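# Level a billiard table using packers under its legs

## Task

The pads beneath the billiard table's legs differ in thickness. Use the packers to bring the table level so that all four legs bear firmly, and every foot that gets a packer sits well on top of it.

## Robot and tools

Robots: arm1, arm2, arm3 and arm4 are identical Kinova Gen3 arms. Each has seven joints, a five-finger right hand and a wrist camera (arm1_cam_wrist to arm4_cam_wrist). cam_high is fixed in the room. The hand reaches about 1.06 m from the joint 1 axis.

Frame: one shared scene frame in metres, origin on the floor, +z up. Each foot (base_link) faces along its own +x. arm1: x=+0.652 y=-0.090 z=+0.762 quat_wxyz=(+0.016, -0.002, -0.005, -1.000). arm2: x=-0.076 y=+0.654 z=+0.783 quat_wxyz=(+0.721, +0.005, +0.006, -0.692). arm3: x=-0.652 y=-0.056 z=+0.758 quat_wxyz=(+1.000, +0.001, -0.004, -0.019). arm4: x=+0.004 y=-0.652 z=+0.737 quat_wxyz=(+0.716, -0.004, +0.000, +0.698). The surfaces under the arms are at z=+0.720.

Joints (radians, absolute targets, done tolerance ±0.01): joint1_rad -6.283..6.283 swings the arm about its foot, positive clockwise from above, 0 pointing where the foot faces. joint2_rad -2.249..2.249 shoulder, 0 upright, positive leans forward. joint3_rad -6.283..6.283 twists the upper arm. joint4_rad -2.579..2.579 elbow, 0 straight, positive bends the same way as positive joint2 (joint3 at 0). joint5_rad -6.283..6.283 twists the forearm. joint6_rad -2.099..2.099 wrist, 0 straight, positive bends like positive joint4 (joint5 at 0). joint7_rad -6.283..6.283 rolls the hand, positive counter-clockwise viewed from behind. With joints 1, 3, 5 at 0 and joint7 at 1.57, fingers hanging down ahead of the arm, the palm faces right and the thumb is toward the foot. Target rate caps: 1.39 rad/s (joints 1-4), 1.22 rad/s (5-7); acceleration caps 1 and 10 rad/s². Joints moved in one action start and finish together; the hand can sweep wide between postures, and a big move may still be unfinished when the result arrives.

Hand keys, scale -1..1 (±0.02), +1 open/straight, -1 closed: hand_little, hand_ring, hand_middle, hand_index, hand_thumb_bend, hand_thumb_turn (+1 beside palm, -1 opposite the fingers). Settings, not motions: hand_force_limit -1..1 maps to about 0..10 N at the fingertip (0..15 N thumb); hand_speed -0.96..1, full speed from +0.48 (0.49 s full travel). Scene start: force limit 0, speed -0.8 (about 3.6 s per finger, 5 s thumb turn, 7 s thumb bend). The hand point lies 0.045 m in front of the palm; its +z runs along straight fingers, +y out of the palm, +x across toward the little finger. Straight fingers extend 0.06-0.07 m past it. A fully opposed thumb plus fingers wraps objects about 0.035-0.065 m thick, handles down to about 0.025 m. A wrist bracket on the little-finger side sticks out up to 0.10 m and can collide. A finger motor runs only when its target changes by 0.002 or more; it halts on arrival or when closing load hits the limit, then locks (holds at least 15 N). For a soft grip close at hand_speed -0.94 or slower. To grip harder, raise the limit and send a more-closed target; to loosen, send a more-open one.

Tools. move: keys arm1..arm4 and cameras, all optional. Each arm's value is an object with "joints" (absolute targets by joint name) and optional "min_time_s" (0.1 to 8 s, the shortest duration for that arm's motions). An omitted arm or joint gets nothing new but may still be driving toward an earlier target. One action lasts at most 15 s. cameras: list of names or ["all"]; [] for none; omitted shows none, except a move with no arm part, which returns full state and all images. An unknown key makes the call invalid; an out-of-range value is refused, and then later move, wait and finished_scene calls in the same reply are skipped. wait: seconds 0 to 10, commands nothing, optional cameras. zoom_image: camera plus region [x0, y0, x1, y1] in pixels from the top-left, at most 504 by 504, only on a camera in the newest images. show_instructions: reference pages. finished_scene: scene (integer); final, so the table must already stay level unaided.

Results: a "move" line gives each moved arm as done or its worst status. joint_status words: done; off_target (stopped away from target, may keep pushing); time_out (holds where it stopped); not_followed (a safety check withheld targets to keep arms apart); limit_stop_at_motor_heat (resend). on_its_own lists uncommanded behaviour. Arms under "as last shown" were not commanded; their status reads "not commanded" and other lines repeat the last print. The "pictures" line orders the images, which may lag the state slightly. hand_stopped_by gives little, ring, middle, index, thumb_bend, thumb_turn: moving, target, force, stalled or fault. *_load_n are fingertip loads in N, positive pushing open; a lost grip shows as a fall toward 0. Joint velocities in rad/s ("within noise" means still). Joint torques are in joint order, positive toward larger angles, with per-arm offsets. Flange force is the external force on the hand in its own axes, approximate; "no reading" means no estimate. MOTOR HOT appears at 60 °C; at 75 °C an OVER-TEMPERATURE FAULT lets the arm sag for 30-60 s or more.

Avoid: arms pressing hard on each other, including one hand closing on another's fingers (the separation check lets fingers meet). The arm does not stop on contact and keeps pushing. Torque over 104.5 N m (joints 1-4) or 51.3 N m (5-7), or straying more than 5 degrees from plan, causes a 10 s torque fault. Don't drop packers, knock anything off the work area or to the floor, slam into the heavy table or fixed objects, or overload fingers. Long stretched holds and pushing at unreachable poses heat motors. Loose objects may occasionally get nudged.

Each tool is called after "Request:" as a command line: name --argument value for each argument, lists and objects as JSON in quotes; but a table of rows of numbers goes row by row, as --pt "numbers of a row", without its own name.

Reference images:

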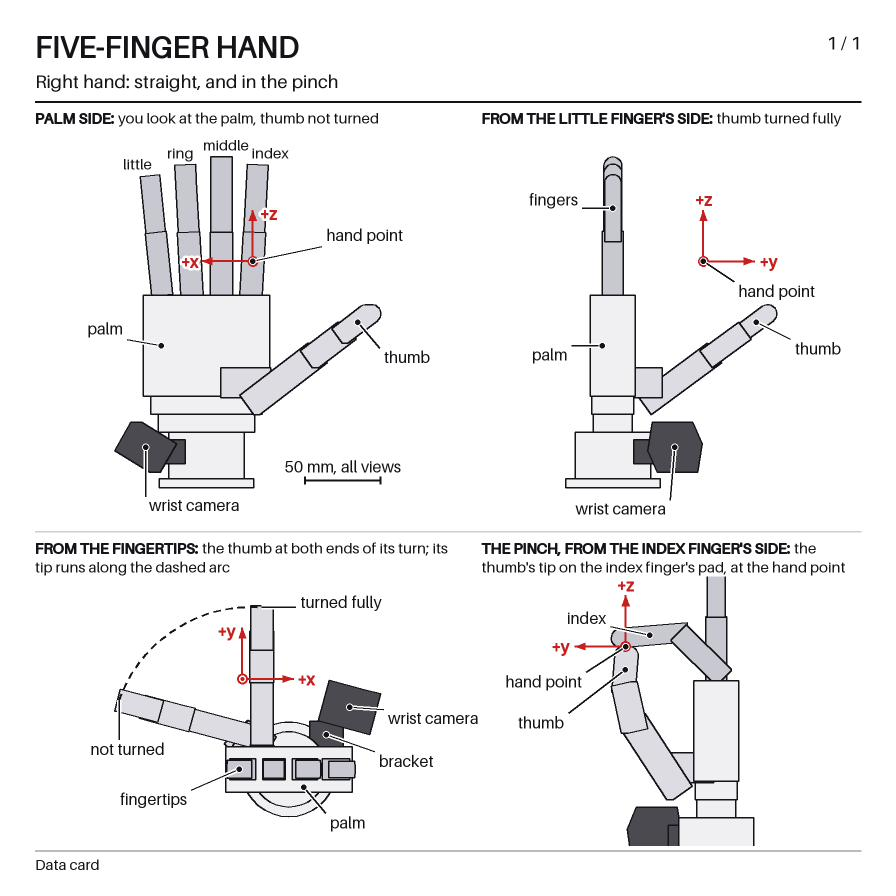

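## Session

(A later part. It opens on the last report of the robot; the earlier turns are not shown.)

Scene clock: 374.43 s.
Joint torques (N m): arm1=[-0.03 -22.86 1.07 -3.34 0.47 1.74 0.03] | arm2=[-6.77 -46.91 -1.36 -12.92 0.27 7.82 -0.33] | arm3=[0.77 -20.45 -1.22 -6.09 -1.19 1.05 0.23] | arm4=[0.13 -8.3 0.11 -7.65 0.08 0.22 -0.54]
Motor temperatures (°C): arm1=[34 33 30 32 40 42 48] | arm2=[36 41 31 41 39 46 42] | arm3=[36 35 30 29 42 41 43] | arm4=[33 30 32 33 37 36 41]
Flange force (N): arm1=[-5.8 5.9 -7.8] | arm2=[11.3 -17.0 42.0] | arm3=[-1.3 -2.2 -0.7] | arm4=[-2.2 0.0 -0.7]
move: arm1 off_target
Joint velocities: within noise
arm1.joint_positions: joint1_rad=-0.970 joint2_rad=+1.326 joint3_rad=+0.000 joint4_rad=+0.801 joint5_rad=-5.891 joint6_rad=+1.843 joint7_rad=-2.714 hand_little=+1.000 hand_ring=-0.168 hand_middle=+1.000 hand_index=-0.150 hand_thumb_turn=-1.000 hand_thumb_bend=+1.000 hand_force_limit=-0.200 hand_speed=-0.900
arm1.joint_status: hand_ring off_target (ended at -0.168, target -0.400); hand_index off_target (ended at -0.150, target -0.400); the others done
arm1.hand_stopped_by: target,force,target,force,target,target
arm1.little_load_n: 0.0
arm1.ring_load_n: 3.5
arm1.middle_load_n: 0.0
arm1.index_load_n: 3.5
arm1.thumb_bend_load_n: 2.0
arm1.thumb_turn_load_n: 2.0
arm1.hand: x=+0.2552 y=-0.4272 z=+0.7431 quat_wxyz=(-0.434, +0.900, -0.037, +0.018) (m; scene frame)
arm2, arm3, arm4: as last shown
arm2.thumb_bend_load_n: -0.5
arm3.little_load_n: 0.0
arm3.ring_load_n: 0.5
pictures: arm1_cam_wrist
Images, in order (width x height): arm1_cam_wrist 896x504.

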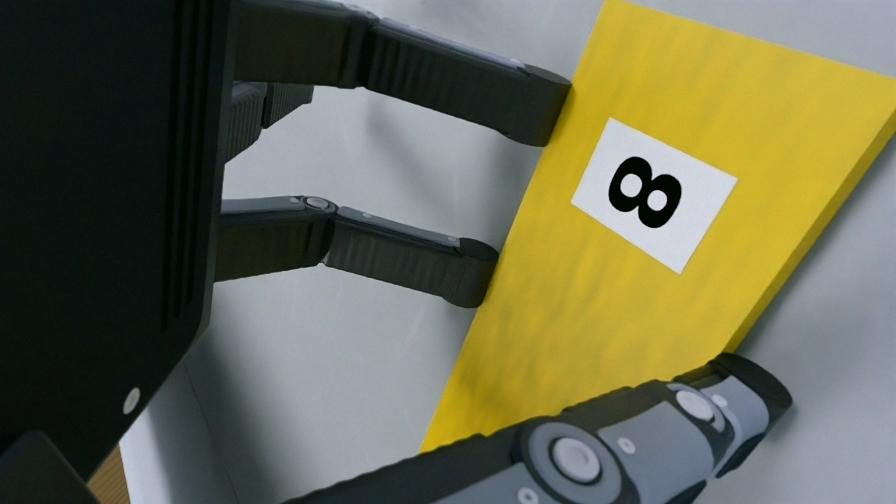

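Request:
move --arm1 '{"joints":{"hand_index":-0.5,"hand_ring":-0.5,"hand_force_limit":0.3,"hand_speed":-0.9}}'

Request:
move --arm1 '{"joints":{"joint1_rad":-0.9697,"joint2_rad":1.3214,"joint4_rad":0.8025,"joint5_rad":-5.8909,"joint6_rad":1.8463,"joint7_rad":-2.7129},"min_time_s":1}' --cameras '["arm1_cam_wrist"]'

Scene clock: 380.53 s.
Joint torques (N m): arm1=[-0.11 -21.57 0.51 -3.22 0.26 1.03 0.13] | arm2=[-6.73 -46.95 -1.3 -12.89 0.33 7.8 -0.35] | arm3=[0.71 -20.42 -1.23 -6.16 -1.18 1.05 0.24] | arm4=[0.09 -8.31 0.18 -7.65 0.13 0.25 -0.51]
Motor temperatures (°C): arm1=[34 33 30 32 40 42 48] | arm2=[36 41 31 41 39 46 42] | arm3=[36 35 30 29 42 41 43] | arm4=[33 30 32 33 37 36 41]
Flange force (N): arm1=[-5.7 3.6 -9.6] | arm2=[11.5 -17.3 41.8] | arm3=[-1.6 -2.1 -0.8] | arm4=[-2.1 0.2 -0.6]
move: arm1 off_target
Joint velocities: within noise
arm1.joint_positions: joint1_rad=-0.970 joint2_rad=+1.326 joint3_rad=+0.000 joint4_rad=+0.801 joint5_rad=-5.891 joint6_rad=+1.843 joint7_rad=-2.714 hand_little=+1.000 hand_ring=-0.500 hand_middle=+1.000 hand_index=-0.175 hand_thumb_turn=-1.000 hand_thumb_bend=+1.001 hand_force_limit=+0.300 hand_speed=-0.900
arm1.joint_status: hand_index off_target (ended at -0.175, target -0.500); the others done
arm1.hand_stopped_by: target,target,target,force,target,target
arm1.little_load_n: -0.5
arm1.ring_load_n: 0.0
arm1.middle_load_n: 0.0
arm1.index_load_n: 6.5
arm1.thumb_bend_load_n: 1.5
arm1.thumb_turn_load_n: -1.0
arm1.hand: x=+0.2552 y=-0.4272 z=+0.7431 quat_wxyz=(-0.434, +0.900, -0.037, +0.018) (m; scene frame)
arm2.joint_positions: joint1_rad=-0.857 joint2_rad=+1.087 joint3_rad=+0.000 joint4_rad=+0.885 joint5_rad=+0.278 joint6_rad=+1.613 joint7_rad=+0.502 hand_little=+0.500 hand_ring=+0.501 hand_middle=+0.501 hand_index=+0.501 hand_thumb_turn=+1.000 hand_thumb_bend=+1.000 hand_force_limit=+0.000 hand_speed=-0.800
arm2.joint_status: not commanded
arm2.hand_stopped_by: target,target,target,target,target,target
arm2.little_load_n: 2.5
arm2.ring_load_n: 5.5
arm2.middle_load_n: 6.0
arm2.index_load_n: 7.0
arm2.thumb_bend_load_n: 0.0
arm2.thumb_turn_load_n: 0.0
arm2.hand: x=+0.2188 y=+0.2722 z=+0.8841 quat_wxyz=(+0.172, +0.642, -0.721, -0.193) (m; scene frame)
arm3: as last shown
arm3.ring_load_n: 0.0
arm4.joint_positions: joint1_rad=+3.100 joint2_rad=+0.000 joint3_rad=+0.000 joint4_rad=+1.424 joint5_rad=-0.015 joint6_rad=+1.850 joint7_rad=-2.206 hand_little=+1.000 hand_ring=+1.000 hand_middle=+1.000 hand_index=+1.000 hand_thumb_turn=+1.000 hand_thumb_bend=+1.000 hand_force_limit=+0.000 hand_speed=-0.800
arm4.joint_status: not commanded
arm4.hand_stopped_by: target,target,target,target,target,target
arm4.little_load_n: 0.0
arm4.ring_load_n: 0.0
arm4.middle_load_n: 0.0
arm4.index_load_n: 0.0
arm4.thumb_bend_load_n: 0.0
arm4.thumb_turn_load_n: 0.0
arm4.hand: x=+0.0168 y=-0.9784 z=+1.1631 quat_wxyz=(+0.053, -0.886, -0.459, -0.038) (m; scene frame)
pictures: none

Scene clock: 381.83 s.
Joint torques (N m): arm1=[0.02 -24.16 1.34 -3.53 0.8 2.28 -0.01] | arm2=[-6.8 -47.05 -1.36 -12.94 0.21 7.85 -0.25] | arm3=[0.73 -20.45 -1.22 -6.05 -1.18 1.04 0.24] | arm4=[0.14 -8.32 0.17 -7.69 0.1 0.23 -0.51]
Motor temperatures (°C): arm1=[34 33 30 32 40 42 48] | arm2=[36 41 31 41 39 46 42] | arm3=[36 35 30 29 42 41 43] | arm4=[33 30 32 33 37 36 41]
Flange force (N): arm1=[-5.8 8.1 -6.4] | arm2=[11.3 -17.2 42.2] | arm3=[-1.2 -2.2 -0.7] | arm4=[-2.0 0.2 -0.5]
move: arm1 done
Joint velocities: within noise
arm1.joint_positions: joint1_rad=-0.970 joint2_rad=+1.321 joint3_rad=+0.000 joint4_rad=+0.802 joint5_rad=-5.891 joint6_rad=+1.846 joint7_rad=-2.713 hand_little=+1.000 hand_ring=-0.500 hand_middle=+1.000 hand_index=-0.176 hand_thumb_turn=-1.000 hand_thumb_bend=+1.000 hand_force_limit=+0.300 hand_speed=-0.900
arm1.joint_status: all done
arm1.hand_stopped_by: target,target,target,force,target,target
arm1.little_load_n: 0.0
arm1.ring_load_n: 0.0
arm1.middle_load_n: 0.0
arm1.index_load_n: 0.0
arm1.thumb_bend_load_n: 0.0
arm1.thumb_turn_load_n: 0.0
arm1.hand: x=+0.2552 y=-0.4273 z=+0.7459 quat_wxyz=(-0.434, +0.900, -0.037, +0.018) (m; scene frame)
arm2, arm3, arm4: as last shown
arm2.little_load_n: 2.0
arm2.ring_load_n: 5.0
pictures: arm1_cam_wrist
Images, in order (width x height): arm1_cam_wrist 896x504.

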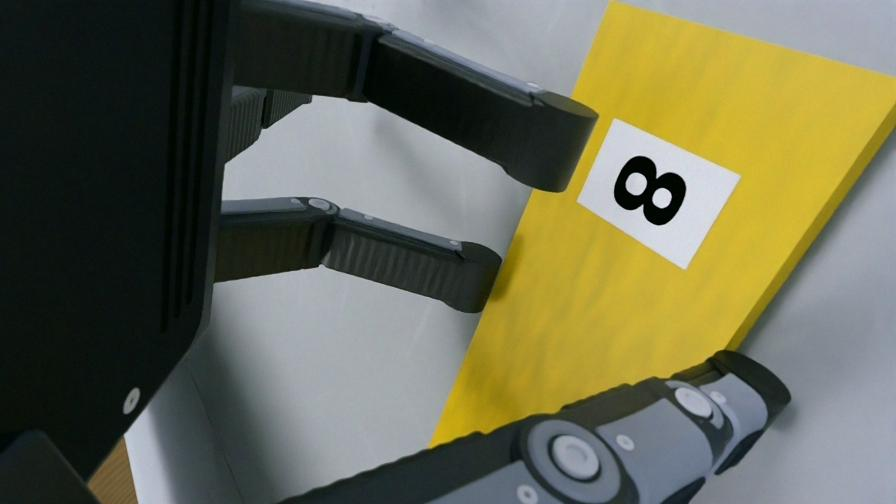

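Request:
move --arm1 '{"joints":{"joint1_rad":-0.9697,"joint2_rad":1.3097,"joint4_rad":0.8056,"joint5_rad":-5.89,"joint6_rad":1.8542,"joint7_rad":-2.7095},"min_time_s":1}'

Request:
move --arm1 '{"joints":{"hand_index":0.0,"hand_ring":0.0,"hand_force_limit":0.0,"hand_speed":-0.5}}'

Request:
move --arm1 '{"joints":{"joint1_rad":-0.9696,"joint2_rad":1.3258,"joint4_rad":0.8013,"joint5_rad":-5.8913,"joint6_rad":1.8432,"joint7_rad":-2.7141},"min_time_s":1.3}' --cameras '["arm1_cam_wrist"]'

Scene clock: 384.47 s.
Joint torques (N m): arm1=[-0.04 -24.11 1.3 -3.55 0.79 2.24 0.03] | arm2=[-6.79 -46.98 -1.27 -12.93 0.3 7.8 -0.31] | arm3=[0.73 -20.42 -1.24 -6.02 -1.2 1.06 0.31] | arm4=[0.08 -8.25 0.15 -7.68 0.12 0.25 -0.53]
Motor temperatures (°C): arm1=[34 34 30 32 40 42 48] | arm2=[36 41 31 41 39 46 42] | arm3=[36 35 30 29 42 41 43] | arm4=[33 30 32 33 37 36 41]
Flange force (N): arm1=[-5.9 8.0 -6.5] | arm2=[11.3 -17.2 42.0] | arm3=[-0.9 -2.5 -0.7] | arm4=[-2.0 0.0 -0.5]
move: arm1 done
Joint velocities: within noise
arm1.joint_positions: joint1_rad=-0.970 joint2_rad=+1.310 joint3_rad=+0.000 joint4_rad=+0.806 joint5_rad=-5.890 joint6_rad=+1.854 joint7_rad=-2.709 hand_little=+1.000 hand_ring=-0.500 hand_middle=+1.000 hand_index=-0.176 hand_thumb_turn=-1.000 hand_thumb_bend=+1.000 hand_force_limit=+0.300 hand_speed=-0.900
arm1.joint_status: all done
arm1.hand_stopped_by: target,target,target,force,target,target
arm1.little_load_n: 0.0
arm1.ring_load_n: 0.0
arm1.middle_load_n: 0.0
arm1.index_load_n: 0.0
arm1.thumb_bend_load_n: 0.0
arm1.thumb_turn_load_n: 0.0
arm1.hand: x=+0.2552 y=-0.4273 z=+0.7530 quat_wxyz=(-0.434, +0.900, -0.037, +0.018) (m; scene frame)
arm2, arm3, arm4: as last shown
arm2.little_load_n: 2.5
arm4.middle_load_n: 0.5
pictures: none

Scene clock: 385.30 s.
Joint torques (N m): arm1=[-0.05 -24.13 1.23 -3.64 0.75 2.28 -0.03] | arm2=[-6.84 -46.97 -1.28 -12.94 0.27 7.82 -0.25] | arm3=[0.78 -20.46 -1.26 -6.15 -1.21 1.06 0.25] | arm4=[0.12 -8.27 0.21 -7.7 0.09 0.19 -0.52]
Motor temperatures (°C): arm1=[34 34 30 32 40 42 48] | arm2=[36 41 31 41 39 46 42] | arm3=[36 35 30 29 42 41 43] | arm4=[33 30 32 33 37 36 41]
Flange force (N): arm1=[-5.8 7.6 -6.0] | arm2=[11.2 -17.0 42.1] | arm3=[-1.4 -2.2 -0.7] | arm4=[-1.9 0.1 -0.6]
move: arm1 done
Joint velocities: within noise
arm1.joint_positions: joint1_rad=-0.970 joint2_rad=+1.310 joint3_rad=+0.000 joint4_rad=+0.806 joint5_rad=-5.890 joint6_rad=+1.854 joint7_rad=-2.709 hand_little=+1.000 hand_ring=+0.000 hand_middle=+1.000 hand_index=+0.000 hand_thumb_turn=-1.000 hand_thumb_bend=+1.000 hand_force_limit=+0.000 hand_speed=-0.500
arm1.joint_status: all done
arm1.hand_stopped_by: target,target,target,target,target,target
arm1.little_load_n: 0.0
arm1.ring_load_n: 0.0
arm1.middle_load_n: 0.0
arm1.index_load_n: 0.0
arm1.thumb_bend_load_n: 0.0
arm1.thumb_turn_load_n: 0.0
arm1.hand: x=+0.2552 y=-0.4273 z=+0.7530 quat_wxyz=(-0.434, +0.900, -0.037, +0.018) (m; scene frame)
arm2, arm3, arm4: as last shown
arm2.ring_load_n: 5.5
arm4.middle_load_n: 0.0
pictures: none

Scene clock: 386.90 s.
Joint torques (N m): arm1=[0.01 -24.12 1.37 -3.49 0.83 2.3 0.03] | arm2=[-6.8 -47.02 -1.33 -12.94 0.26 7.84 -0.36] | arm3=[0.78 -20.47 -1.23 -6.08 -1.21 1.03 0.21] | arm4=[0.08 -8.24 0.15 -7.67 0.1 0.23 -0.51]
Motor temperatures (°C): arm1=[34 34 30 32 40 42 48] | arm2=[36 41 31 41 39 46 42] | arm3=[36 35 30 29 42 41 43] | arm4=[33 30 32 33 37 36 41]
Flange force (N): arm1=[-5.7 8.1 -6.3] | arm2=[11.4 -17.1 42.1] | arm3=[-1.2 -2.2 -0.7] | arm4=[-2.0 0.0 -0.6]
move: arm1 done
Joint velocities: within noise
arm1.joint_positions: joint1_rad=-0.970 joint2_rad=+1.326 joint3_rad=+0.000 joint4_rad=+0.801 joint5_rad=-5.891 joint6_rad=+1.843 joint7_rad=-2.714 hand_little=+1.000 hand_ring=+0.000 hand_middle=+1.000 hand_index=+0.000 hand_thumb_turn=-1.000 hand_thumb_bend=+1.000 hand_force_limit=+0.000 hand_speed=-0.500
arm1.joint_status: all done
arm1.hand_stopped_by: target,target,target,target,target,target
arm1.little_load_n: 0.0
arm1.ring_load_n: 0.0
arm1.middle_load_n: 0.0
arm1.index_load_n: 0.0
arm1.thumb_bend_load_n: 0.0
arm1.thumb_turn_load_n: 0.0
arm1.hand: x=+0.2552 y=-0.4272 z=+0.7433 quat_wxyz=(-0.434, +0.900, -0.037, +0.018) (m; scene frame)
arm2, arm3, arm4: as last shown
arm2.index_load_n: 6.5
arm3.ring_load_n: 0.5
arm4.ring_load_n: 0.5
arm4.thumb_bend_load_n: -0.5
pictures: arm1_cam_wrist
Images, in order (width x height): arm1_cam_wrist 896x504.

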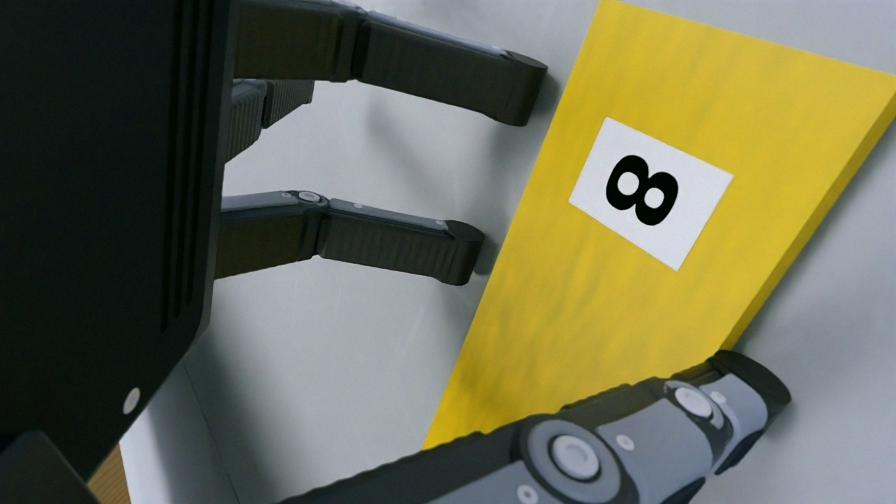

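Request:
move --arm1 '{"joints":{"hand_index":-0.08,"hand_ring":-0.08,"hand_middle":-0.9,"hand_little":-0.9,"hand_force_limit":0.0,"hand_speed":-0.5}}'

Request:
move --arm1 '{"joints":{"joint1_rad":-0.9696,"joint2_rad":1.3270,"joint4_rad":0.8010,"joint5_rad":-5.8914,"joint6_rad":1.8424,"joint7_rad":-2.7144},"min_time_s":0.8}'

Request:
move --arm1 '{"joints":{"hand_thumb_bend":0.5,"hand_force_limit":-0.3,"hand_speed":-0.88}}' --cameras '["arm1_cam_wrist"]'

Scene clock: 389.90 s.
Joint torques (N m): arm1=[-0.02 -21.91 0.53 -3.71 0.23 0.54 0.08] | arm2=[-6.68 -47.05 -1.35 -12.84 0.24 7.84 -0.32] | arm3=[0.79 -20.51 -1.28 -6.1 -1.22 1.05 0.26] | arm4=[0.08 -8.28 0.13 -7.66 0.06 0.24 -0.51]
Motor temperatures (°C): arm1=[34 34 30 32 40 42 48] | arm2=[36 41 31 41 39 46 42] | arm3=[36 35 30 29 42 41 43] | arm4=[33 30 32 33 37 36 41]
Flange force (N): arm1=[-5.2 3.3 -9.5] | arm2=[11.6 -17.7 41.7] | arm3=[-1.1 -2.2 -0.6] | arm4=[-2.1 0.0 -0.6]
move: arm1 off_target
Joint velocities: within noise
arm1.joint_positions: joint1_rad=-0.970 joint2_rad=+1.326 joint3_rad=+0.000 joint4_rad=+0.801 joint5_rad=-5.891 joint6_rad=+1.843 joint7_rad=-2.714 hand_little=-0.900 hand_ring=-0.080 hand_middle=+0.547 hand_index=-0.080 hand_thumb_turn=-1.000 hand_thumb_bend=+1.000 hand_force_limit=+0.000 hand_speed=-0.500
arm1.joint_status: hand_middle off_target (ended at +0.547, target -0.900); the others done
arm1.hand_stopped_by: target,target,force,target,target,target
arm1.little_load_n: 0.0
arm1.ring_load_n: 0.0
arm1.middle_load_n: 3.5
arm1.index_load_n: 0.0
arm1.thumb_bend_load_n: 0.0
arm1.thumb_turn_load_n: 0.0
arm1.hand: x=+0.2552 y=-0.4272 z=+0.7433 quat_wxyz=(-0.434, +0.900, -0.037, +0.018) (m; scene frame)
arm2, arm3, arm4: as last shown
arm3.ring_load_n: 0.0
arm4.ring_load_n: 0.0
arm4.thumb_bend_load_n: 0.0
pictures: none

Scene clock: 391.00 s.
Joint torques (N m): arm1=[0.87 -17.57 0.09 -2.96 -0.25 -1.26 0] | arm2=[-6.75 -46.96 -1.35 -12.84 0.3 7.81 -0.33] | arm3=[0.81 -20.49 -1.22 -6.13 -1.18 1.09 0.19] | arm4=[0.11 -8.31 0.18 -7.61 0.11 0.25 -0.53]
Motor temperatures (°C): arm1=[34 34 30 32 40 42 48] | arm2=[36 41 31 41 39 46 42] | arm3=[36 35 30 29 42 41 43] | arm4=[33 30 32 33 37 36 41]
Flange force (N): arm1=[-4.1 -3.0 -16.0] | arm2=[11.6 -17.5 41.7] | arm3=[-1.6 -2.1 -0.5] | arm4=[-2.2 0.2 -0.8]
move: arm1 done
Joint velocities: within noise
arm1.joint_positions: joint1_rad=-0.970 joint2_rad=+1.327 joint3_rad=+0.000 joint4_rad=+0.801 joint5_rad=-5.891 joint6_rad=+1.842 joint7_rad=-2.714 hand_little=-0.900 hand_ring=-0.080 hand_middle=+0.547 hand_index=-0.080 hand_thumb_turn=-1.000 hand_thumb_bend=+1.000 hand_force_limit=+0.000 hand_speed=-0.500
arm1.joint_status: all done
arm1.hand_stopped_by: target,target,force,target,target,target
arm1.little_load_n: 0.0
arm1.ring_load_n: 0.0
arm1.middle_load_n: 5.0
arm1.index_load_n: 0.0
arm1.thumb_bend_load_n: 0.0
arm1.thumb_turn_load_n: 0.0
arm1.hand: x=+0.2553 y=-0.4272 z=+0.7425 quat_wxyz=(-0.434, +0.900, -0.037, +0.018) (m; scene frame)
arm2, arm4: as last shown
arm2.ring_load_n: 5.0
arm3.joint_positions: joint1_rad=+1.304 joint2_rad=+0.916 joint3_rad=+0.000 joint4_rad=+1.580 joint5_rad=-1.339 joint6_rad=+0.856 joint7_rad=-3.991 hand_little=-0.900 hand_ring=-0.080 hand_middle=-0.900 hand_index=-0.080 hand_thumb_turn=+1.000 hand_thumb_bend=+1.000 hand_force_limit=-0.300 hand_speed=+0.300
arm3.joint_status: not commanded
arm3.hand_stopped_by: target,target,target,target,target,target
arm3.little_load_n: 0.0
arm3.ring_load_n: 0.0
arm3.middle_load_n: 0.0
arm3.index_load_n: 0.0
arm3.thumb_bend_load_n: 0.0
arm3.thumb_turn_load_n: -0.5
arm3.hand: x=-0.3429 y=-0.5627 z=+0.8000 quat_wxyz=(+0.291, -0.602, +0.669, -0.323) (m; scene frame)
arm4.middle_load_n: -0.5
arm4.thumb_bend_load_n: -0.5
pictures: none

Scene clock: 393.23 s.
Joint torques (N m): arm1=[0.82 -16.98 -0.19 -2.89 -0.45 -1.62 0.11] | arm2=[-6.81 -47.03 -1.32 -12.93 0.3 7.79 -0.29] | arm3=[0.72 -20.49 -1.25 -6.05 -1.24 1.06 0.25] | arm4=[0.12 -8.3 0.1 -7.64 0.11 0.26 -0.54]
Motor temperatures (°C): arm1=[34 34 30 32 40 42 48] | arm2=[36 41 31 41 39 46 42] | arm3=[36 35 30 29 42 41 43] | arm4=[33 30 32 33 37 36 41]
Flange force (N): arm1=[-4.2 -4.0 -16.9] | arm2=[11.4 -17.3 42.0] | arm3=[-1.0 -2.2 -0.7] | arm4=[-2.2 0.0 -0.7]
move: arm1 off_target
Joint velocities: within noise
arm1.joint_positions: joint1_rad=-0.970 joint2_rad=+1.327 joint3_rad=+0.000 joint4_rad=+0.801 joint5_rad=-5.891 joint6_rad=+1.842 joint7_rad=-2.714 hand_little=-0.900 hand_ring=-0.080 hand_middle=+0.547 hand_index=-0.080 hand_thumb_turn=-1.000 hand_thumb_bend=+0.925 hand_force_limit=-0.300 hand_speed=-0.880
arm1.joint_status: hand_thumb_bend off_target (ended at +0.925, target +0.500); the others done
arm1.hand_stopped_by: target,target,force,target,force,target
arm1.little_load_n: 0.0
arm1.ring_load_n: 2.0
arm1.middle_load_n: 5.0
arm1.index_load_n: 2.0
arm1.thumb_bend_load_n: 6.0
arm1.thumb_turn_load_n: 1.5
arm1.hand: x=+0.2553 y=-0.4272 z=+0.7425 quat_wxyz=(-0.434, +0.900, -0.037, +0.018) (m; scene frame)
arm2, arm3, arm4: as last shown
arm2.index_load_n: 7.0
arm4.middle_load_n: 0.0
arm4.thumb_bend_load_n: 0.0
pictures: arm1_cam_wrist
Images, in order (width x height): arm1_cam_wrist 896x504.

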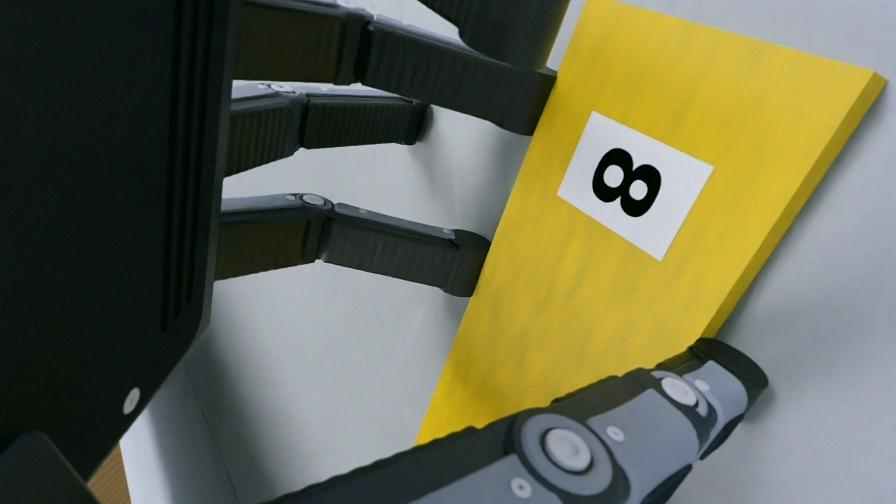

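Request:
move --arm1 '{"joints":{"hand_middle":1,"hand_speed":-0.5}}' --cameras '["arm1_cam_wrist"]'

Scene clock: 394.37 s.
Joint torques (N m): arm1=[-0.1 -20.84 0.48 -2.36 0.09 1.72 0.17] | arm2=[-6.82 -47.01 -1.33 -12.86 0.28 7.84 -0.35] | arm3=[0.72 -20.46 -1.21 -6.07 -1.24 1.05 0.21] | arm4=[0.1 -8.29 0.23 -7.6 0.1 0.19 -0.53]
Motor temperatures (°C): arm1=[34 34 30 32 40 42 48] | arm2=[36 41 31 41 39 46 42] | arm3=[36 35 30 29 42 41 43] | arm4=[33 30 32 33 37 36 41]
Flange force (N): arm1=[-6.8 4.2 -10.3] | arm2=[11.7 -17.4 41.9] | arm3=[-1.2 -2.1 -0.7] | arm4=[-2.1 0.2 -1.0]
move: arm1 done
Joint velocities: within noise
arm1.joint_positions: joint1_rad=-0.970 joint2_rad=+1.327 joint3_rad=+0.000 joint4_rad=+0.801 joint5_rad=-5.891 joint6_rad=+1.842 joint7_rad=-2.714 hand_little=-0.900 hand_ring=-0.080 hand_middle=+1.000 hand_index=-0.080 hand_thumb_turn=-1.000 hand_thumb_bend=+0.925 hand_force_limit=-0.300 hand_speed=-0.500
arm1.joint_status: all done
arm1.hand_stopped_by: target,target,target,target,force,target
arm1.little_load_n: 0.0
arm1.ring_load_n: 2.0
arm1.middle_load_n: 0.0
arm1.index_load_n: 2.0
arm1.thumb_bend_load_n: 7.0
arm1.thumb_turn_load_n: 1.0
arm1.hand: x=+0.2553 y=-0.4272 z=+0.7425 quat_wxyz=(-0.434, +0.900, -0.037, +0.018) (m; scene frame)
arm2.joint_positions: joint1_rad=-0.857 joint2_rad=+1.087 joint3_rad=+0.000 joint4_rad=+0.885 joint5_rad=+0.278 joint6_rad=+1.613 joint7_rad=+0.502 hand_little=+0.500 hand_ring=+0.501 hand_middle=+0.501 hand_index=+0.501 hand_thumb_turn=+1.000 hand_thumb_bend=+1.000 hand_force_limit=+0.000 hand_speed=-0.800
arm2.joint_status: not commanded
arm2.hand_stopped_by: target,target,target,target,target,target
arm2.little_load_n: 2.5
arm2.ring_load_n: 5.0
arm2.middle_load_n: 6.0
arm2.index_load_n: 7.0
arm2.thumb_bend_load_n: 0.0
arm2.thumb_turn_load_n: 0.0
arm2.hand: x=+0.2188 y=+0.2722 z=+0.8841 quat_wxyz=(+0.172, +0.642, -0.721, -0.193) (m; scene frame)
arm3: as last shown
arm3.ring_load_n: -0.5
arm3.thumb_bend_load_n: -0.5
arm3.thumb_turn_load_n: 0.0
arm4.joint_positions: joint1_rad=+3.100 joint2_rad=+0.000 joint3_rad=+0.000 joint4_rad=+1.424 joint5_rad=-0.015 joint6_rad=+1.850 joint7_rad=-2.206 hand_little=+1.000 hand_ring=+1.000 hand_middle=+1.000 hand_index=+1.000 hand_thumb_turn=+1.000 hand_thumb_bend=+1.000 hand_force_limit=+0.000 hand_speed=-0.800
arm4.joint_status: not commanded
arm4.hand_stopped_by: target,target,target,target,target,target
arm4.little_load_n: 0.0
arm4.ring_load_n: 0.0
arm4.middle_load_n: 0.0
arm4.index_load_n: 0.0
arm4.thumb_bend_load_n: -0.5
arm4.thumb_turn_load_n: 0.0
arm4.hand: x=+0.0168 y=-0.9784 z=+1.1631 quat_wxyz=(+0.053, -0.886, -0.459, -0.038) (m; scene frame)
pictures: arm1_cam_wrist
Images, in order (width x height): arm1_cam_wrist 896x504.

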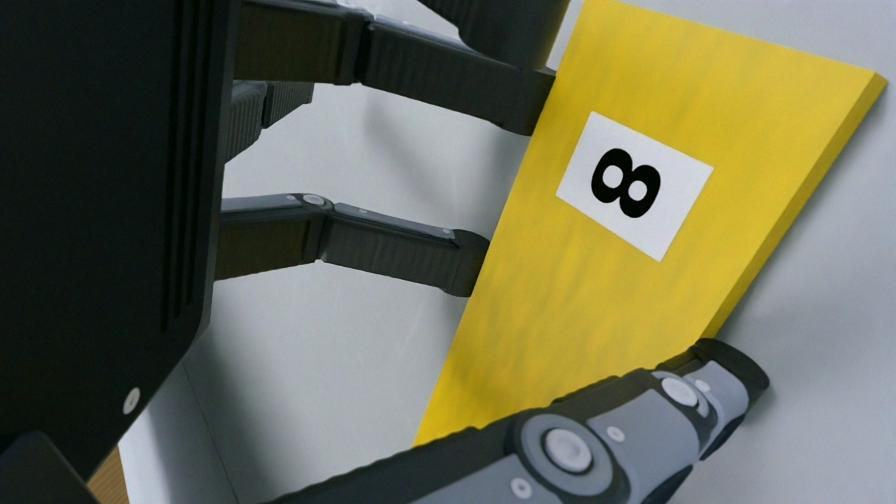

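Request:
move --arm1 '{"joints":{"joint1_rad":-0.9520,"joint2_rad":1.3593,"joint4_rad":0.7149,"joint5_rad":-5.8792,"joint6_rad":1.8883,"joint7_rad":-2.6871},"min_time_s":1.5}'

Request:
move --arm1 '{"joints":{"joint1_rad":-0.9341,"joint2_rad":1.3986,"joint4_rad":0.6172,"joint5_rad":-5.8630,"joint6_rad":1.9391,"joint7_rad":-2.6526},"min_time_s":1.5}' --cameras '["arm1_cam_wrist"]'

Scene clock: 400.43 s.
Joint torques (N m): arm1=[0 -24.9 1.38 -3.8 0.87 2.38 -0.06] | arm2=[-6.83 -46.97 -1.31 -12.9 0.28 7.79 -0.31] | arm3=[0.67 -20.44 -1.24 -6.07 -1.21 1.04 0.25] | arm4=[0.07 -8.29 0.14 -7.7 0.09 0.23 -0.56]
Motor temperatures (°C): arm1=[34 34 30 32 40 42 48] | arm2=[36 41 31 41 39 46 42] | arm3=[36 35 30 29 42 41 43] | arm4=[33 30 32 33 37 36 41]
Flange force (N): arm1=[-6.8 9.5 -6.8] | arm2=[11.5 -17.3 41.9] | arm3=[-1.2 -2.1 -0.8] | arm4=[-2.1 -0.1 -0.5]
move: arm1 done
Joint velocities: within noise
arm1.joint_positions: joint1_rad=-0.952 joint2_rad=+1.359 joint3_rad=+0.000 joint4_rad=+0.715 joint5_rad=-5.879 joint6_rad=+1.888 joint7_rad=-2.687 hand_little=-0.900 hand_ring=-0.080 hand_middle=+1.000 hand_index=-0.080 hand_thumb_turn=-1.000 hand_thumb_bend=+0.925 hand_force_limit=-0.300 hand_speed=-0.500
arm1.joint_status: all done
arm1.hand_stopped_by: target,target,target,target,force,target
arm1.little_load_n: 0.0
arm1.ring_load_n: 2.5
arm1.middle_load_n: 0.0
arm1.index_load_n: 3.0
arm1.thumb_bend_load_n: 6.0
arm1.thumb_turn_load_n: 1.5
arm1.hand: x=+0.2410 y=-0.4301 z=+0.7438 quat_wxyz=(-0.434, +0.900, -0.041, +0.019) (m; scene frame)
arm2, arm3, arm4: as last shown
arm2.index_load_n: 6.5
arm3.ring_load_n: 0.0
arm3.thumb_bend_load_n: 0.0
arm4.thumb_bend_load_n: 0.0
pictures: none

Scene clock: 402.23 s.
Joint torques (N m): arm1=[-0.13 -25.34 1.42 -3.94 1.05 2.3 0.01] | arm2=[-6.75 -47.01 -1.37 -12.93 0.24 7.81 -0.31] | arm3=[0.7 -20.43 -1.32 -6.17 -1.19 1.05 0.31] | arm4=[0.12 -8.24 0.16 -7.65 0.11 0.2 -0.54]
Motor temperatures (°C): arm1=[34 34 30 32 40 42 48] | arm2=[36 41 31 41 39 46 42] | arm3=[36 35 30 29 42 41 43] | arm4=[33 30 32 33 37 36 41]
Flange force (N): arm1=[-8.5 11.4 -8.7] | arm2=[11.3 -17.2 42.0] | arm3=[-1.4 -2.3 -0.9] | arm4=[-2.0 0.0 -0.8]
move: arm1 done
Joint velocities: within noise
arm1.joint_positions: joint1_rad=-0.934 joint2_rad=+1.399 joint3_rad=+0.000 joint4_rad=+0.617 joint5_rad=-5.863 joint6_rad=+1.939 joint7_rad=-2.653 hand_little=-0.900 hand_ring=-0.080 hand_middle=+1.000 hand_index=-0.080 hand_thumb_turn=-1.000 hand_thumb_bend=+0.925 hand_force_limit=-0.300 hand_speed=-0.500
arm1.joint_status: all done
arm1.hand_stopped_by: target,target,target,target,force,target
arm1.little_load_n: 0.0
arm1.ring_load_n: 2.5
arm1.middle_load_n: 0.0
arm1.index_load_n: 3.5
arm1.thumb_bend_load_n: 6.0
arm1.thumb_turn_load_n: 1.0
arm1.hand: x=+0.2263 y=-0.4320 z=+0.7442 quat_wxyz=(-0.434, +0.900, -0.045, +0.021) (m; scene frame)
arm2, arm3, arm4: as last shown
arm2.ring_load_n: 5.5
arm2.index_load_n: 7.0
arm4.thumb_bend_load_n: -0.5
arm4.thumb_turn_load_n: -0.5
pictures: arm1_cam_wrist
Images, in order (width x height): arm1_cam_wrist 896x504.

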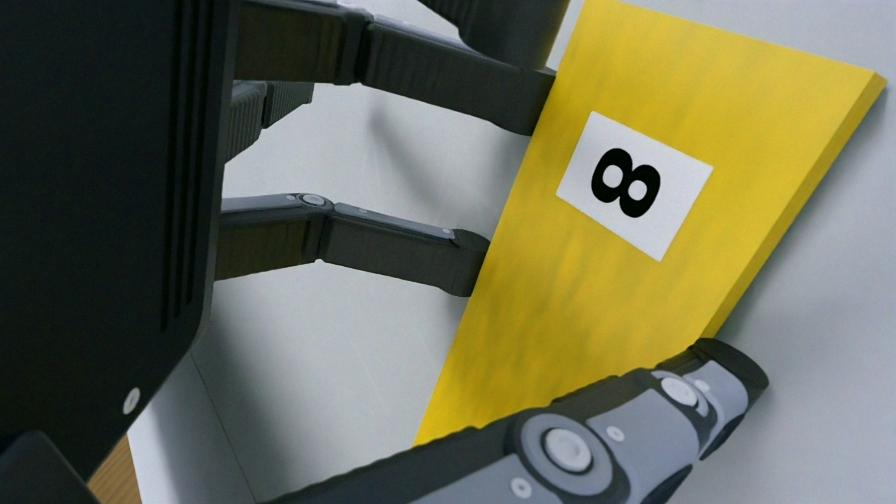

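Request:
move --arm1 '{"joints":{"joint1_rad":-0.9170,"joint2_rad":1.4465,"joint4_rad":0.5002,"joint5_rad":-5.8427,"joint6_rad":1.9990,"joint7_rad":-2.6108},"min_time_s":1.5}' --cameras '["arm1_cam_wrist"]'

Scene clock: 404.37 s.
Joint torques (N m): arm1=[-0.13 -25.62 1.4 -4.34 1.02 2.25 0] | arm2=[-6.74 -47 -1.3 -12.97 0.28 7.82 -0.28] | arm3=[0.81 -20.54 -1.23 -6.07 -1.22 1.07 0.21] | arm4=[0.15 -8.24 0.17 -7.65 0.07 0.26 -0.52]
Motor temperatures (°C): arm1=[34 34 30 32 40 42 48] | arm2=[36 42 31 41 39 46 42] | arm3=[36 35 30 29 42 41 43] | arm4=[33 30 32 33 37 36 41]
Flange force (N): arm1=no reading | arm2=[11.1 -17.0 42.1] | arm3=[-1.2 -2.1 -0.5] | arm4=[-1.9 0.1 -0.6]
move: arm1 done
Joint velocities: within noise
arm1.joint_positions: joint1_rad=-0.917 joint2_rad=+1.447 joint3_rad=+0.000 joint4_rad=+0.500 joint5_rad=-5.843 joint6_rad=+1.999 joint7_rad=-2.611 hand_little=-0.900 hand_ring=-0.080 hand_middle=+1.000 hand_index=-0.080 hand_thumb_turn=-1.000 hand_thumb_bend=+0.925 hand_force_limit=-0.300 hand_speed=-0.500
arm1.joint_status: all done
arm1.hand_stopped_by: target,target,target,target,force,target
arm1.little_load_n: 0.0
arm1.ring_load_n: 2.5
arm1.middle_load_n: 0.0
arm1.index_load_n: 3.0
arm1.thumb_bend_load_n: 6.5
arm1.thumb_turn_load_n: 1.5
arm1.hand: x=+0.2117 y=-0.4340 z=+0.7444 quat_wxyz=(-0.434, +0.899, -0.047, +0.023) (m; scene frame)
arm2, arm3, arm4: as last shown
arm4.thumb_bend_load_n: 0.0
arm4.thumb_turn_load_n: 0.0
pictures: arm1_cam_wrist
Images, in order (width x height): arm1_cam_wrist 896x504.

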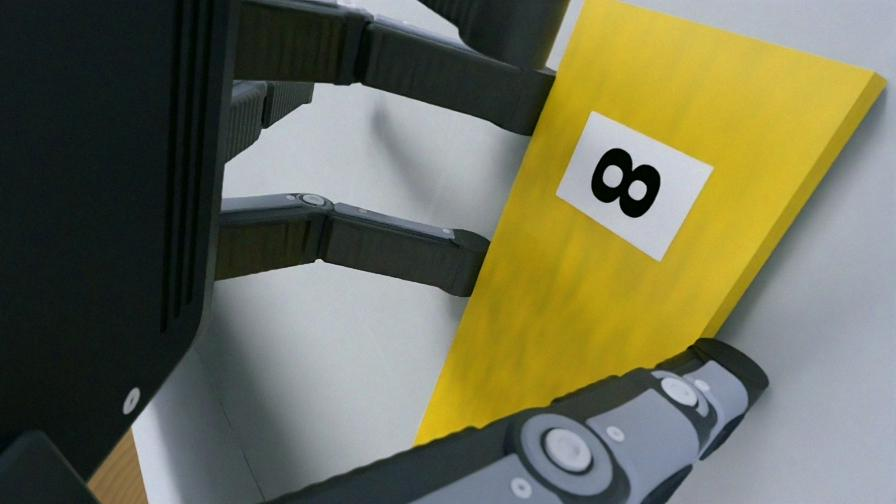

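Request:
move --arm1 '{"joints":{"joint1_rad":-0.9001,"joint2_rad":1.5115,"joint4_rad":0.3434,"joint5_rad":-5.8181,"joint6_rad":2.0782,"joint7_rad":-2.5615},"min_time_s":1.8}' --cameras '["arm1_cam_wrist","cam_high"]'

Scene clock: 406.83 s.
Joint torques (N m): arm1=[-0.08 -26.11 1.58 -4.44 1.05 2.24 0.02] | arm2=[-6.76 -47 -1.4 -12.8 0.23 7.81 -0.3] | arm3=[0.73 -20.42 -1.14 -6.02 -1.17 1.01 0.25] | arm4=[0.14 -8.31 0.2 -7.61 0.08 0.24 -0.53]
Motor temperatures (°C): arm1=[34 34 30 32 40 42 48] | arm2=[36 42 31 41 39 46 42] | arm3=[36 35 30 29 42 41 43] | arm4=[33 30 32 33 37 36 41]
Flange force (N): arm1=no reading | arm2=[11.8 -17.7 41.6] | arm3=[-1.2 -2.2 -0.7] | arm4=[-2.1 0.2 -0.8]
move: arm1 done
Joint velocities: within noise
arm1.joint_positions: joint1_rad=-0.900 joint2_rad=+1.511 joint3_rad=+0.000 joint4_rad=+0.343 joint5_rad=-5.818 joint6_rad=+2.078 joint7_rad=-2.561 hand_little=-0.900 hand_ring=-0.080 hand_middle=+1.000 hand_index=-0.080 hand_thumb_turn=-1.000 hand_thumb_bend=+0.925 hand_force_limit=-0.300 hand_speed=-0.500
arm1.joint_status: all done
arm1.hand_stopped_by: target,target,target,target,force,target
arm1.little_load_n: 0.0
arm1.ring_load_n: 2.5
arm1.middle_load_n: 0.0
arm1.index_load_n: 3.0
arm1.thumb_bend_load_n: 6.0
arm1.thumb_turn_load_n: 1.0
arm1.hand: x=+0.1974 y=-0.4362 z=+0.7445 quat_wxyz=(-0.434, +0.899, -0.053, +0.025) (m; scene frame)
arm2, arm3, arm4: as last shown
arm2.ring_load_n: 5.0
arm4.little_load_n: 0.5
pictures: arm1_cam_wrist, cam_high
Images, in order (width x height): arm1_cam_wrist 896x504, cam_high 896x504.

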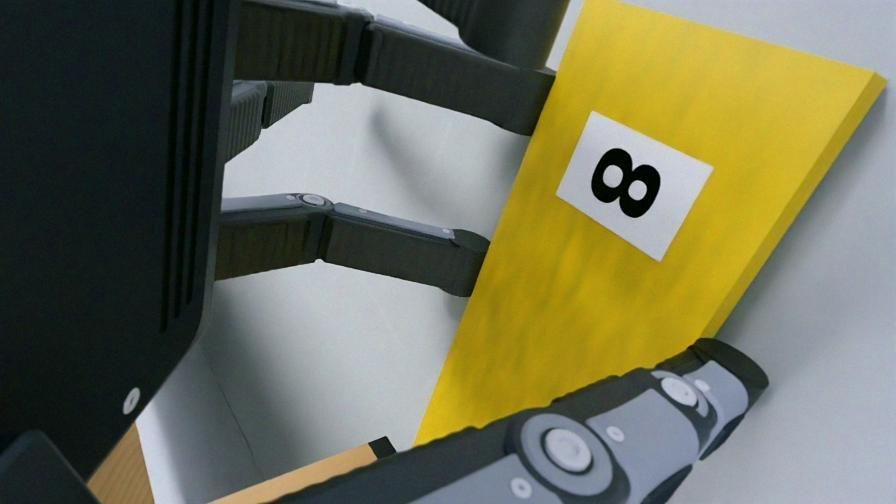

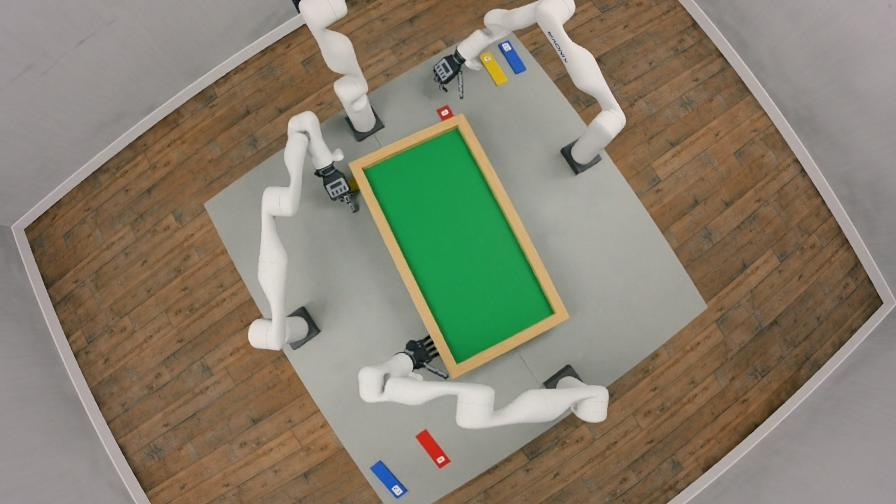

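Request:
move --arm1 '{"joints":{"joint2_rad":1.5141},"min_time_s":0.6}'

Request:
move --arm1 '{"joints":{"hand_thumb_bend":1,"hand_speed":-0.5}}'

Request:
move --arm1 '{"joints":{"hand_index":-0.04,"hand_ring":-0.04,"hand_speed":-0.5}}' --cameras '["arm1_cam_wrist"]'

Scene clock: 408.17 s.
Joint torques (N m): arm1=[0.24 -23.86 1.19 -3.69 0.76 1.9 0.04] | arm2=[-6.8 -47.03 -1.32 -12.9 0.27 7.79 -0.33] | arm3=[0.8 -20.42 -1.28 -6.11 -1.15 1.05 0.25] | arm4=[0.15 -8.29 0.11 -7.67 0.1 0.23 -0.53]
Motor temperatures (°C): arm1=[34 34 30 32 40 42 48] | arm2=[36 42 31 41 39 46 42] | arm3=[36 35 30 29 42 41 43] | arm4=[33 30 32 33 37 36 41]
Flange force (N): arm1=no reading | arm2=[11.6 -17.4 41.8] | arm3=[-1.4 -2.3 -0.7] | arm4=[-2.1 0.1 -0.7]
move: arm1 done
Joint velocities: within noise
arm1.joint_positions: joint1_rad=-0.900 joint2_rad=+1.514 joint3_rad=+0.000 joint4_rad=+0.343 joint5_rad=-5.818 joint6_rad=+2.078 joint7_rad=-2.561 hand_little=-0.900 hand_ring=-0.080 hand_middle=+1.000 hand_index=-0.080 hand_thumb_turn=-1.000 hand_thumb_bend=+0.925 hand_force_limit=-0.300 hand_speed=-0.500
arm1.joint_status: all done
arm1.hand_stopped_by: target,target,target,target,force,target
arm1.little_load_n: 0.0
arm1.ring_load_n: 2.5
arm1.middle_load_n: 0.0
arm1.index_load_n: 2.5
arm1.thumb_bend_load_n: 6.5
arm1.thumb_turn_load_n: 1.0
arm1.hand: x=+0.1979 y=-0.4356 z=+0.7430 quat_wxyz=(-0.435, +0.899, -0.052, +0.026) (m; scene frame)
arm2, arm3, arm4: as last shown
arm2.thumb_bend_load_n: -0.5
arm3.index_load_n: 0.5
arm3.thumb_turn_load_n: -0.5
arm4.little_load_n: 0.0
pictures: none

Scene clock: 408.77 s.
Joint torques (N m): arm1=[0.03 -25.7 1.43 -4.46 0.92 2.13 0.02] | arm2=[-6.78 -47.03 -1.35 -12.93 0.28 7.78 -0.35] | arm3=[0.86 -20.43 -1.16 -6.01 -1.17 1.1 0.24] | arm4=[0.15 -8.22 0.15 -7.63 0.09 0.22 -0.5]
Motor temperatures (°C): arm1=[34 34 30 32 40 42 48] | arm2=[36 42 31 41 39 46 42] | arm3=[36 35 30 29 42 41 43] | arm4=[33 30 32 33 37 36 41]
Flange force (N): arm1=no reading | arm2=[11.5 -17.3 41.9] | arm3=[-1.2 -2.4 -0.4] | arm4=[-1.9 0.1 -0.7]
move: arm1 done
Joint velocities: within noise
arm1.joint_positions: joint1_rad=-0.900 joint2_rad=+1.514 joint3_rad=+0.000 joint4_rad=+0.343 joint5_rad=-5.818 joint6_rad=+2.078 joint7_rad=-2.561 hand_little=-0.900 hand_ring=-0.080 hand_middle=+1.000 hand_index=-0.080 hand_thumb_turn=-1.000 hand_thumb_bend=+1.000 hand_force_limit=-0.300 hand_speed=-0.500
arm1.joint_status: all done
arm1.hand_stopped_by: target,target,target,target,target,target
arm1.little_load_n: 0.0
arm1.ring_load_n: 0.0
arm1.middle_load_n: -0.5
arm1.index_load_n: 0.0
arm1.thumb_bend_load_n: 0.0
arm1.thumb_turn_load_n: 0.0
arm1.hand: x=+0.1979 y=-0.4355 z=+0.7429 quat_wxyz=(-0.435, +0.899, -0.052, +0.026) (m; scene frame)
arm2, arm4: as last shown
arm2.thumb_bend_load_n: 0.0
arm3.joint_positions: joint1_rad=+1.304 joint2_rad=+0.916 joint3_rad=+0.000 joint4_rad=+1.580 joint5_rad=-1.339 joint6_rad=+0.856 joint7_rad=-3.991 hand_little=-0.900 hand_ring=-0.080 hand_middle=-0.900 hand_index=-0.080 hand_thumb_turn=+1.000 hand_thumb_bend=+1.000 hand_force_limit=-0.300 hand_speed=+0.300
arm3.joint_status: not commanded
arm3.hand_stopped_by: target,target,target,target,target,target
arm3.little_load_n: 0.0
arm3.ring_load_n: 0.5
arm3.middle_load_n: 0.0
arm3.index_load_n: 0.5
arm3.thumb_bend_load_n: 0.0
arm3.thumb_turn_load_n: 0.0
arm3.hand: x=-0.3429 y=-0.5627 z=+0.8000 quat_wxyz=(+0.291, -0.602, +0.669, -0.323) (m; scene frame)
arm4.thumb_bend_load_n: -0.5
pictures: none

Scene clock: 409.27 s.
Joint torques (N m): arm1=[0.07 -25.7 1.53 -4.43 0.96 2.1 -0.01] | arm2=[-6.72 -47.01 -1.33 -12.94 0.27 7.8 -0.26] | arm3=[0.69 -20.38 -1.25 -6.05 -1.13 1.04 0.31] | arm4=[0.1 -8.3 0.15 -7.64 0.09 0.26 -0.54]
Motor temperatures (°C): arm1=[34 34 30 32 40 42 48] | arm2=[36 42 31 41 39 46 42] | arm3=[36 35 30 29 42 41 43] | arm4=[33 30 32 33 37 36 41]
Flange force (N): arm1=no reading | arm2=[11.2 -17.2 42.0] | arm3=[-1.1 -2.4 -0.8] | arm4=[-2.2 0.1 -0.6]
move: arm1 done
Joint velocities: within noise
arm1.joint_positions: joint1_rad=-0.900 joint2_rad=+1.514 joint3_rad=+0.000 joint4_rad=+0.343 joint5_rad=-5.818 joint6_rad=+2.078 joint7_rad=-2.561 hand_little=-0.900 hand_ring=-0.040 hand_middle=+1.000 hand_index=-0.040 hand_thumb_turn=-1.000 hand_thumb_bend=+1.000 hand_force_limit=-0.300 hand_speed=-0.500
arm1.joint_status: all done
arm1.hand_stopped_by: target,target,target,target,target,target
arm1.little_load_n: 0.0
arm1.ring_load_n: 0.0
arm1.middle_load_n: 0.0
arm1.index_load_n: 0.0
arm1.thumb_bend_load_n: 0.0
arm1.thumb_turn_load_n: 0.0
arm1.hand: x=+0.1979 y=-0.4356 z=+0.7430 quat_wxyz=(-0.435, +0.899, -0.052, +0.026) (m; scene frame)
arm2, arm3, arm4: as last shown
arm3.ring_load_n: 0.0
arm3.index_load_n: 0.0
arm3.thumb_bend_load_n: -0.5
arm4.thumb_bend_load_n: 0.0
pictures: arm1_cam_wrist
Images, in order (width x height): arm1_cam_wrist 896x504.

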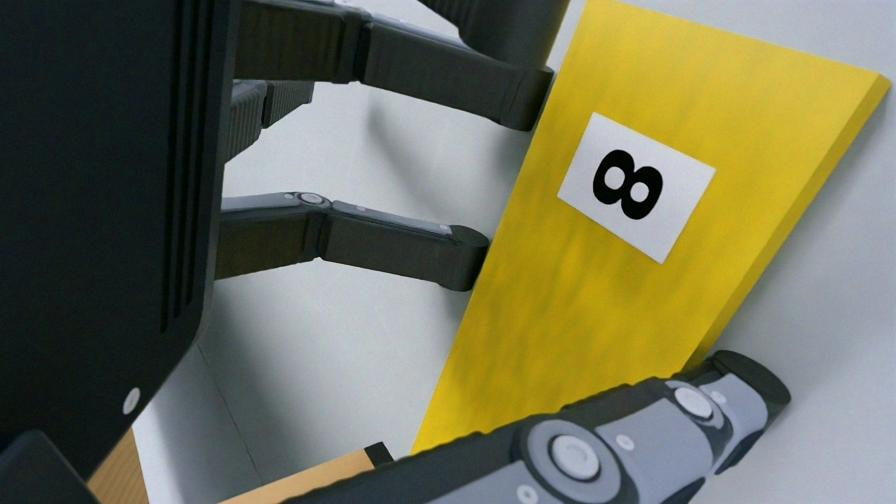

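Request:
move --arm1 '{"joints":{"joint1_rad":-0.9001,"joint2_rad":1.4795,"joint4_rad":0.3637,"joint5_rad":-5.8153,"joint6_rad":2.0887,"joint7_rad":-2.5562},"min_time_s":1.2}' --cameras '["arm1_cam_wrist"]'

Request:
move --arm1 '{"joints":{"joint1_rad":-1.0294,"joint2_rad":1.3391,"joint4_rad":0.5677,"joint5_rad":-5.8631,"joint6_rad":2.0484,"joint7_rad":-2.6272},"min_time_s":2.5}'

Request:
move --arm1 '{"joints":{"hand_thumb_turn":1,"hand_speed":0.3}}' --cameras '["arm1_cam_wrist"]'

Scene clock: 414.03 s.
Joint torques (N m): arm1=[-0.09 -25.63 1.47 -4.39 0.97 2.11 0.03] | arm2=[-6.8 -46.99 -1.28 -12.82 0.28 7.84 -0.3] | arm3=[0.82 -20.42 -1.27 -6.09 -1.23 1.06 0.19] | arm4=[0.15 -8.24 0.15 -7.65 0.09 0.22 -0.55]
Motor temperatures (°C): arm1=[34 34 30 32 40 42 48] | arm2=[36 42 31 41 39 46 42] | arm3=[36 35 30 29 42 41 43] | arm4=[33 30 32 33 37 36 41]
Flange force (N): arm1=no reading | arm2=[11.7 -17.6 41.7] | arm3=[-1.4 -2.2 -0.7] | arm4=[-2.0 0.0 -0.7]
move: arm1 done
Joint velocities: within noise
arm1.joint_positions: joint1_rad=-0.900 joint2_rad=+1.480 joint3_rad=+0.000 joint4_rad=+0.364 joint5_rad=-5.815 joint6_rad=+2.089 joint7_rad=-2.556 hand_little=-0.900 hand_ring=-0.040 hand_middle=+1.000 hand_index=-0.040 hand_thumb_turn=-1.000 hand_thumb_bend=+1.000 hand_force_limit=-0.300 hand_speed=-0.500
arm1.joint_status: all done
arm1.hand_stopped_by: target,target,target,target,target,target
arm1.little_load_n: 0.0
arm1.ring_load_n: 0.0
arm1.middle_load_n: 0.0
arm1.index_load_n: 0.0
arm1.thumb_bend_load_n: -0.5
arm1.thumb_turn_load_n: 0.0
arm1.hand: x=+0.1975 y=-0.4360 z=+0.7614 quat_wxyz=(-0.434, +0.899, -0.053, +0.025) (m; scene frame)
arm2.joint_positions: joint1_rad=-0.857 joint2_rad=+1.087 joint3_rad=+0.000 joint4_rad=+0.885 joint5_rad=+0.278 joint6_rad=+1.613 joint7_rad=+0.502 hand_little=+0.500 hand_ring=+0.501 hand_middle=+0.501 hand_index=+0.501 hand_thumb_turn=+1.000 hand_thumb_bend=+1.000 hand_force_limit=+0.000 hand_speed=-0.800
arm2.joint_status: not commanded
arm2.hand_stopped_by: target,target,target,target,target,target
arm2.little_load_n: 2.0
arm2.ring_load_n: 5.5
arm2.middle_load_n: 6.5
arm2.index_load_n: 6.5
arm2.thumb_bend_load_n: 0.0
arm2.thumb_turn_load_n: 0.0
arm2.hand: x=+0.2188 y=+0.2722 z=+0.8841 quat_wxyz=(+0.172, +0.642, -0.721, -0.193) (m; scene frame)
arm3: as last shown
arm3.index_load_n: 0.5
arm3.thumb_bend_load_n: 0.0
arm4.joint_positions: joint1_rad=+3.100 joint2_rad=+0.000 joint3_rad=+0.000 joint4_rad=+1.424 joint5_rad=-0.015 joint6_rad=+1.850 joint7_rad=-2.206 hand_little=+1.000 hand_ring=+1.000 hand_middle=+1.000 hand_index=+1.000 hand_thumb_turn=+1.000 hand_thumb_bend=+1.000 hand_force_limit=+0.000 hand_speed=-0.800
arm4.joint_status: not commanded
arm4.hand_stopped_by: target,target,target,target,target,target
arm4.little_load_n: 0.0
arm4.ring_load_n: 0.0
arm4.middle_load_n: 0.0
arm4.index_load_n: 0.0
arm4.thumb_bend_load_n: 0.0
arm4.thumb_turn_load_n: 0.0
arm4.hand: x=+0.0168 y=-0.9784 z=+1.1631 quat_wxyz=(+0.053, -0.886, -0.459, -0.038) (m; scene frame)
pictures: arm1_cam_wrist
Images, in order (width x height): arm1_cam_wrist 896x504.

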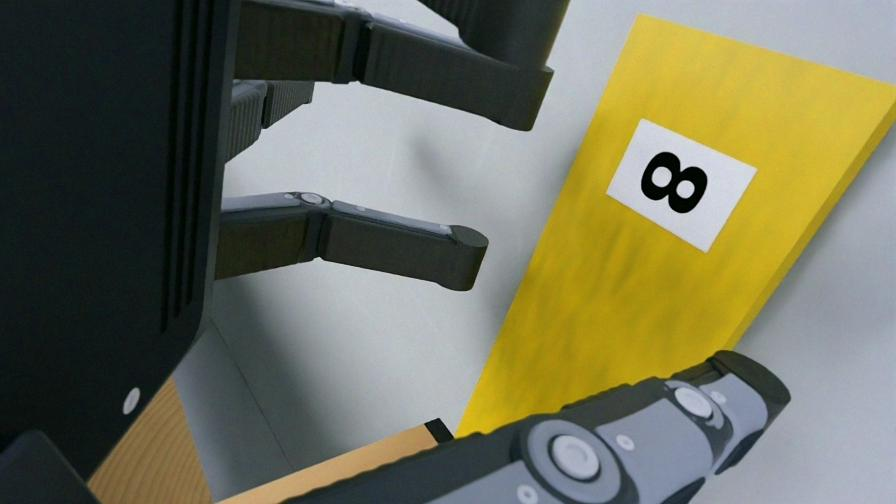

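Scene clock: 416.83 s.
Joint torques (N m): arm1=[-0.05 -25.09 1.27 -4.24 0.9 2.2 0.05] | arm2=[-6.78 -47.05 -1.3 -12.95 0.27 7.78 -0.25] | arm3=[0.76 -20.42 -1.26 -6.03 -1.21 1.06 0.19] | arm4=[0.1 -8.28 0.19 -7.68 0.08 0.22 -0.52]
Motor temperatures (°C): arm1=[34 34 30 32 40 42 48] | arm2=[36 42 31 41 39 46 42] | arm3=[36 35 30 29 42 41 43] | arm4=[33 30 32 33 37 36 41]
Flange force (N): arm1=[-8.4 10.4 -10.5] | arm2=[11.3 -17.3 42.0] | arm3=[-1.2 -2.2 -0.7] | arm4=[-2.0 0.1 -0.6]
move: arm1 done
Joint velocities: within noise
arm1.joint_positions: joint1_rad=-1.029 joint2_rad=+1.339 joint3_rad=+0.000 joint4_rad=+0.568 joint5_rad=-5.863 joint6_rad=+2.048 joint7_rad=-2.627 hand_little=-0.900 hand_ring=-0.040 hand_middle=+1.000 hand_index=-0.040 hand_thumb_turn=-1.000 hand_thumb_bend=+1.000 hand_force_limit=-0.300 hand_speed=-0.500
arm1.joint_status: all done
arm1.hand_stopped_by: target,target,target,target,target,target
arm1.little_load_n: 0.0
arm1.ring_load_n: 0.0
arm1.middle_load_n: 0.0
arm1.index_load_n: 0.0
arm1.thumb_bend_load_n: 0.0
arm1.thumb_turn_load_n: 0.0
arm1.hand: x=+0.2629 y=-0.4768 z=+0.8006 quat_wxyz=(-0.435, +0.901, -0.013, +0.006) (m; scene frame)
arm2, arm3, arm4: as last shown
arm2.little_load_n: 2.5
arm2.ring_load_n: 5.0
arm2.middle_load_n: 6.0
arm2.index_load_n: 7.0
arm2.thumb_bend_load_n: -0.5
arm3.index_load_n: 0.0
pictures: none

Scene clock: 418.10 s.
Joint torques (N m): arm1=[-0.04 -24.96 1.3 -4.26 0.88 2.2 0.07] | arm2=[-6.79 -47.01 -1.33 -12.89 0.27 7.82 -0.32] | arm3=[0.81 -20.42 -1.27 -5.98 -1.25 1.06 0.22] | arm4=[0.15 -8.29 0.15 -7.59 0.08 0.24 -0.51]
Motor temperatures (°C): arm1=[34 34 30 32 40 42 48] | arm2=[36 42 31 41 39 46 42] | arm3=[36 35 30 29 42 41 43] | arm4=[33 30 32 33 37 36 41]
Flange force (N): arm1=[-8.0 9.9 -10.1] | arm2=[11.6 -17.4 41.9] | arm3=[-0.8 -2.4 -0.6] | arm4=[-2.1 0.2 -0.9]
move: arm1 done
Joint velocities: within noise
arm1.joint_positions: joint1_rad=-1.029 joint2_rad=+1.339 joint3_rad=+0.000 joint4_rad=+0.568 joint5_rad=-5.863 joint6_rad=+2.048 joint7_rad=-2.627 hand_little=-0.900 hand_ring=-0.040 hand_middle=+1.000 hand_index=-0.040 hand_thumb_turn=+1.000 hand_thumb_bend=+1.000 hand_force_limit=-0.300 hand_speed=+0.300
arm1.joint_status: all done
arm1.hand_stopped_by: target,target,target,target,target,target
arm1.little_load_n: 0.0
arm1.ring_load_n: 0.0
arm1.middle_load_n: 0.0
arm1.index_load_n: 0.0
arm1.thumb_bend_load_n: 0.0
arm1.thumb_turn_load_n: 0.0
arm1.hand: x=+0.2629 y=-0.4768 z=+0.8006 quat_wxyz=(-0.435, +0.901, -0.013, +0.006) (m; scene frame)
arm2, arm3, arm4: as last shown
arm2.ring_load_n: 5.5
arm2.thumb_bend_load_n: 0.0
pictures: arm1_cam_wrist
Images, in order (width x height): arm1_cam_wrist 896x504.

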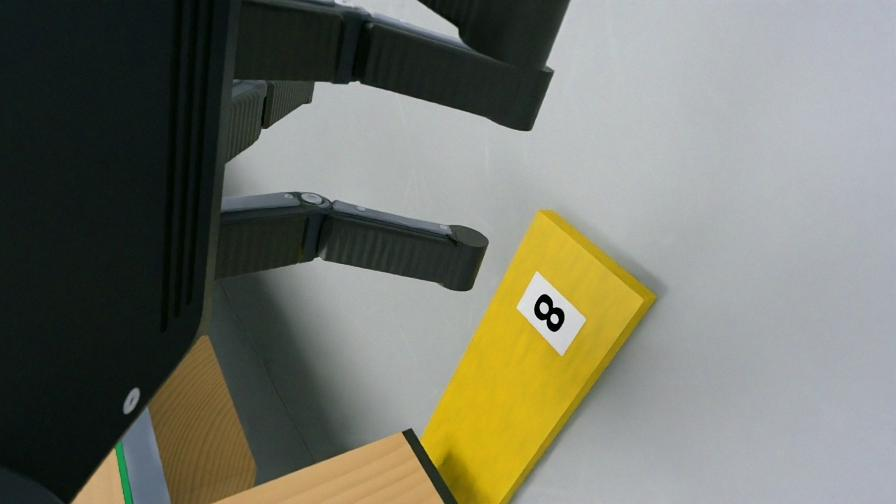

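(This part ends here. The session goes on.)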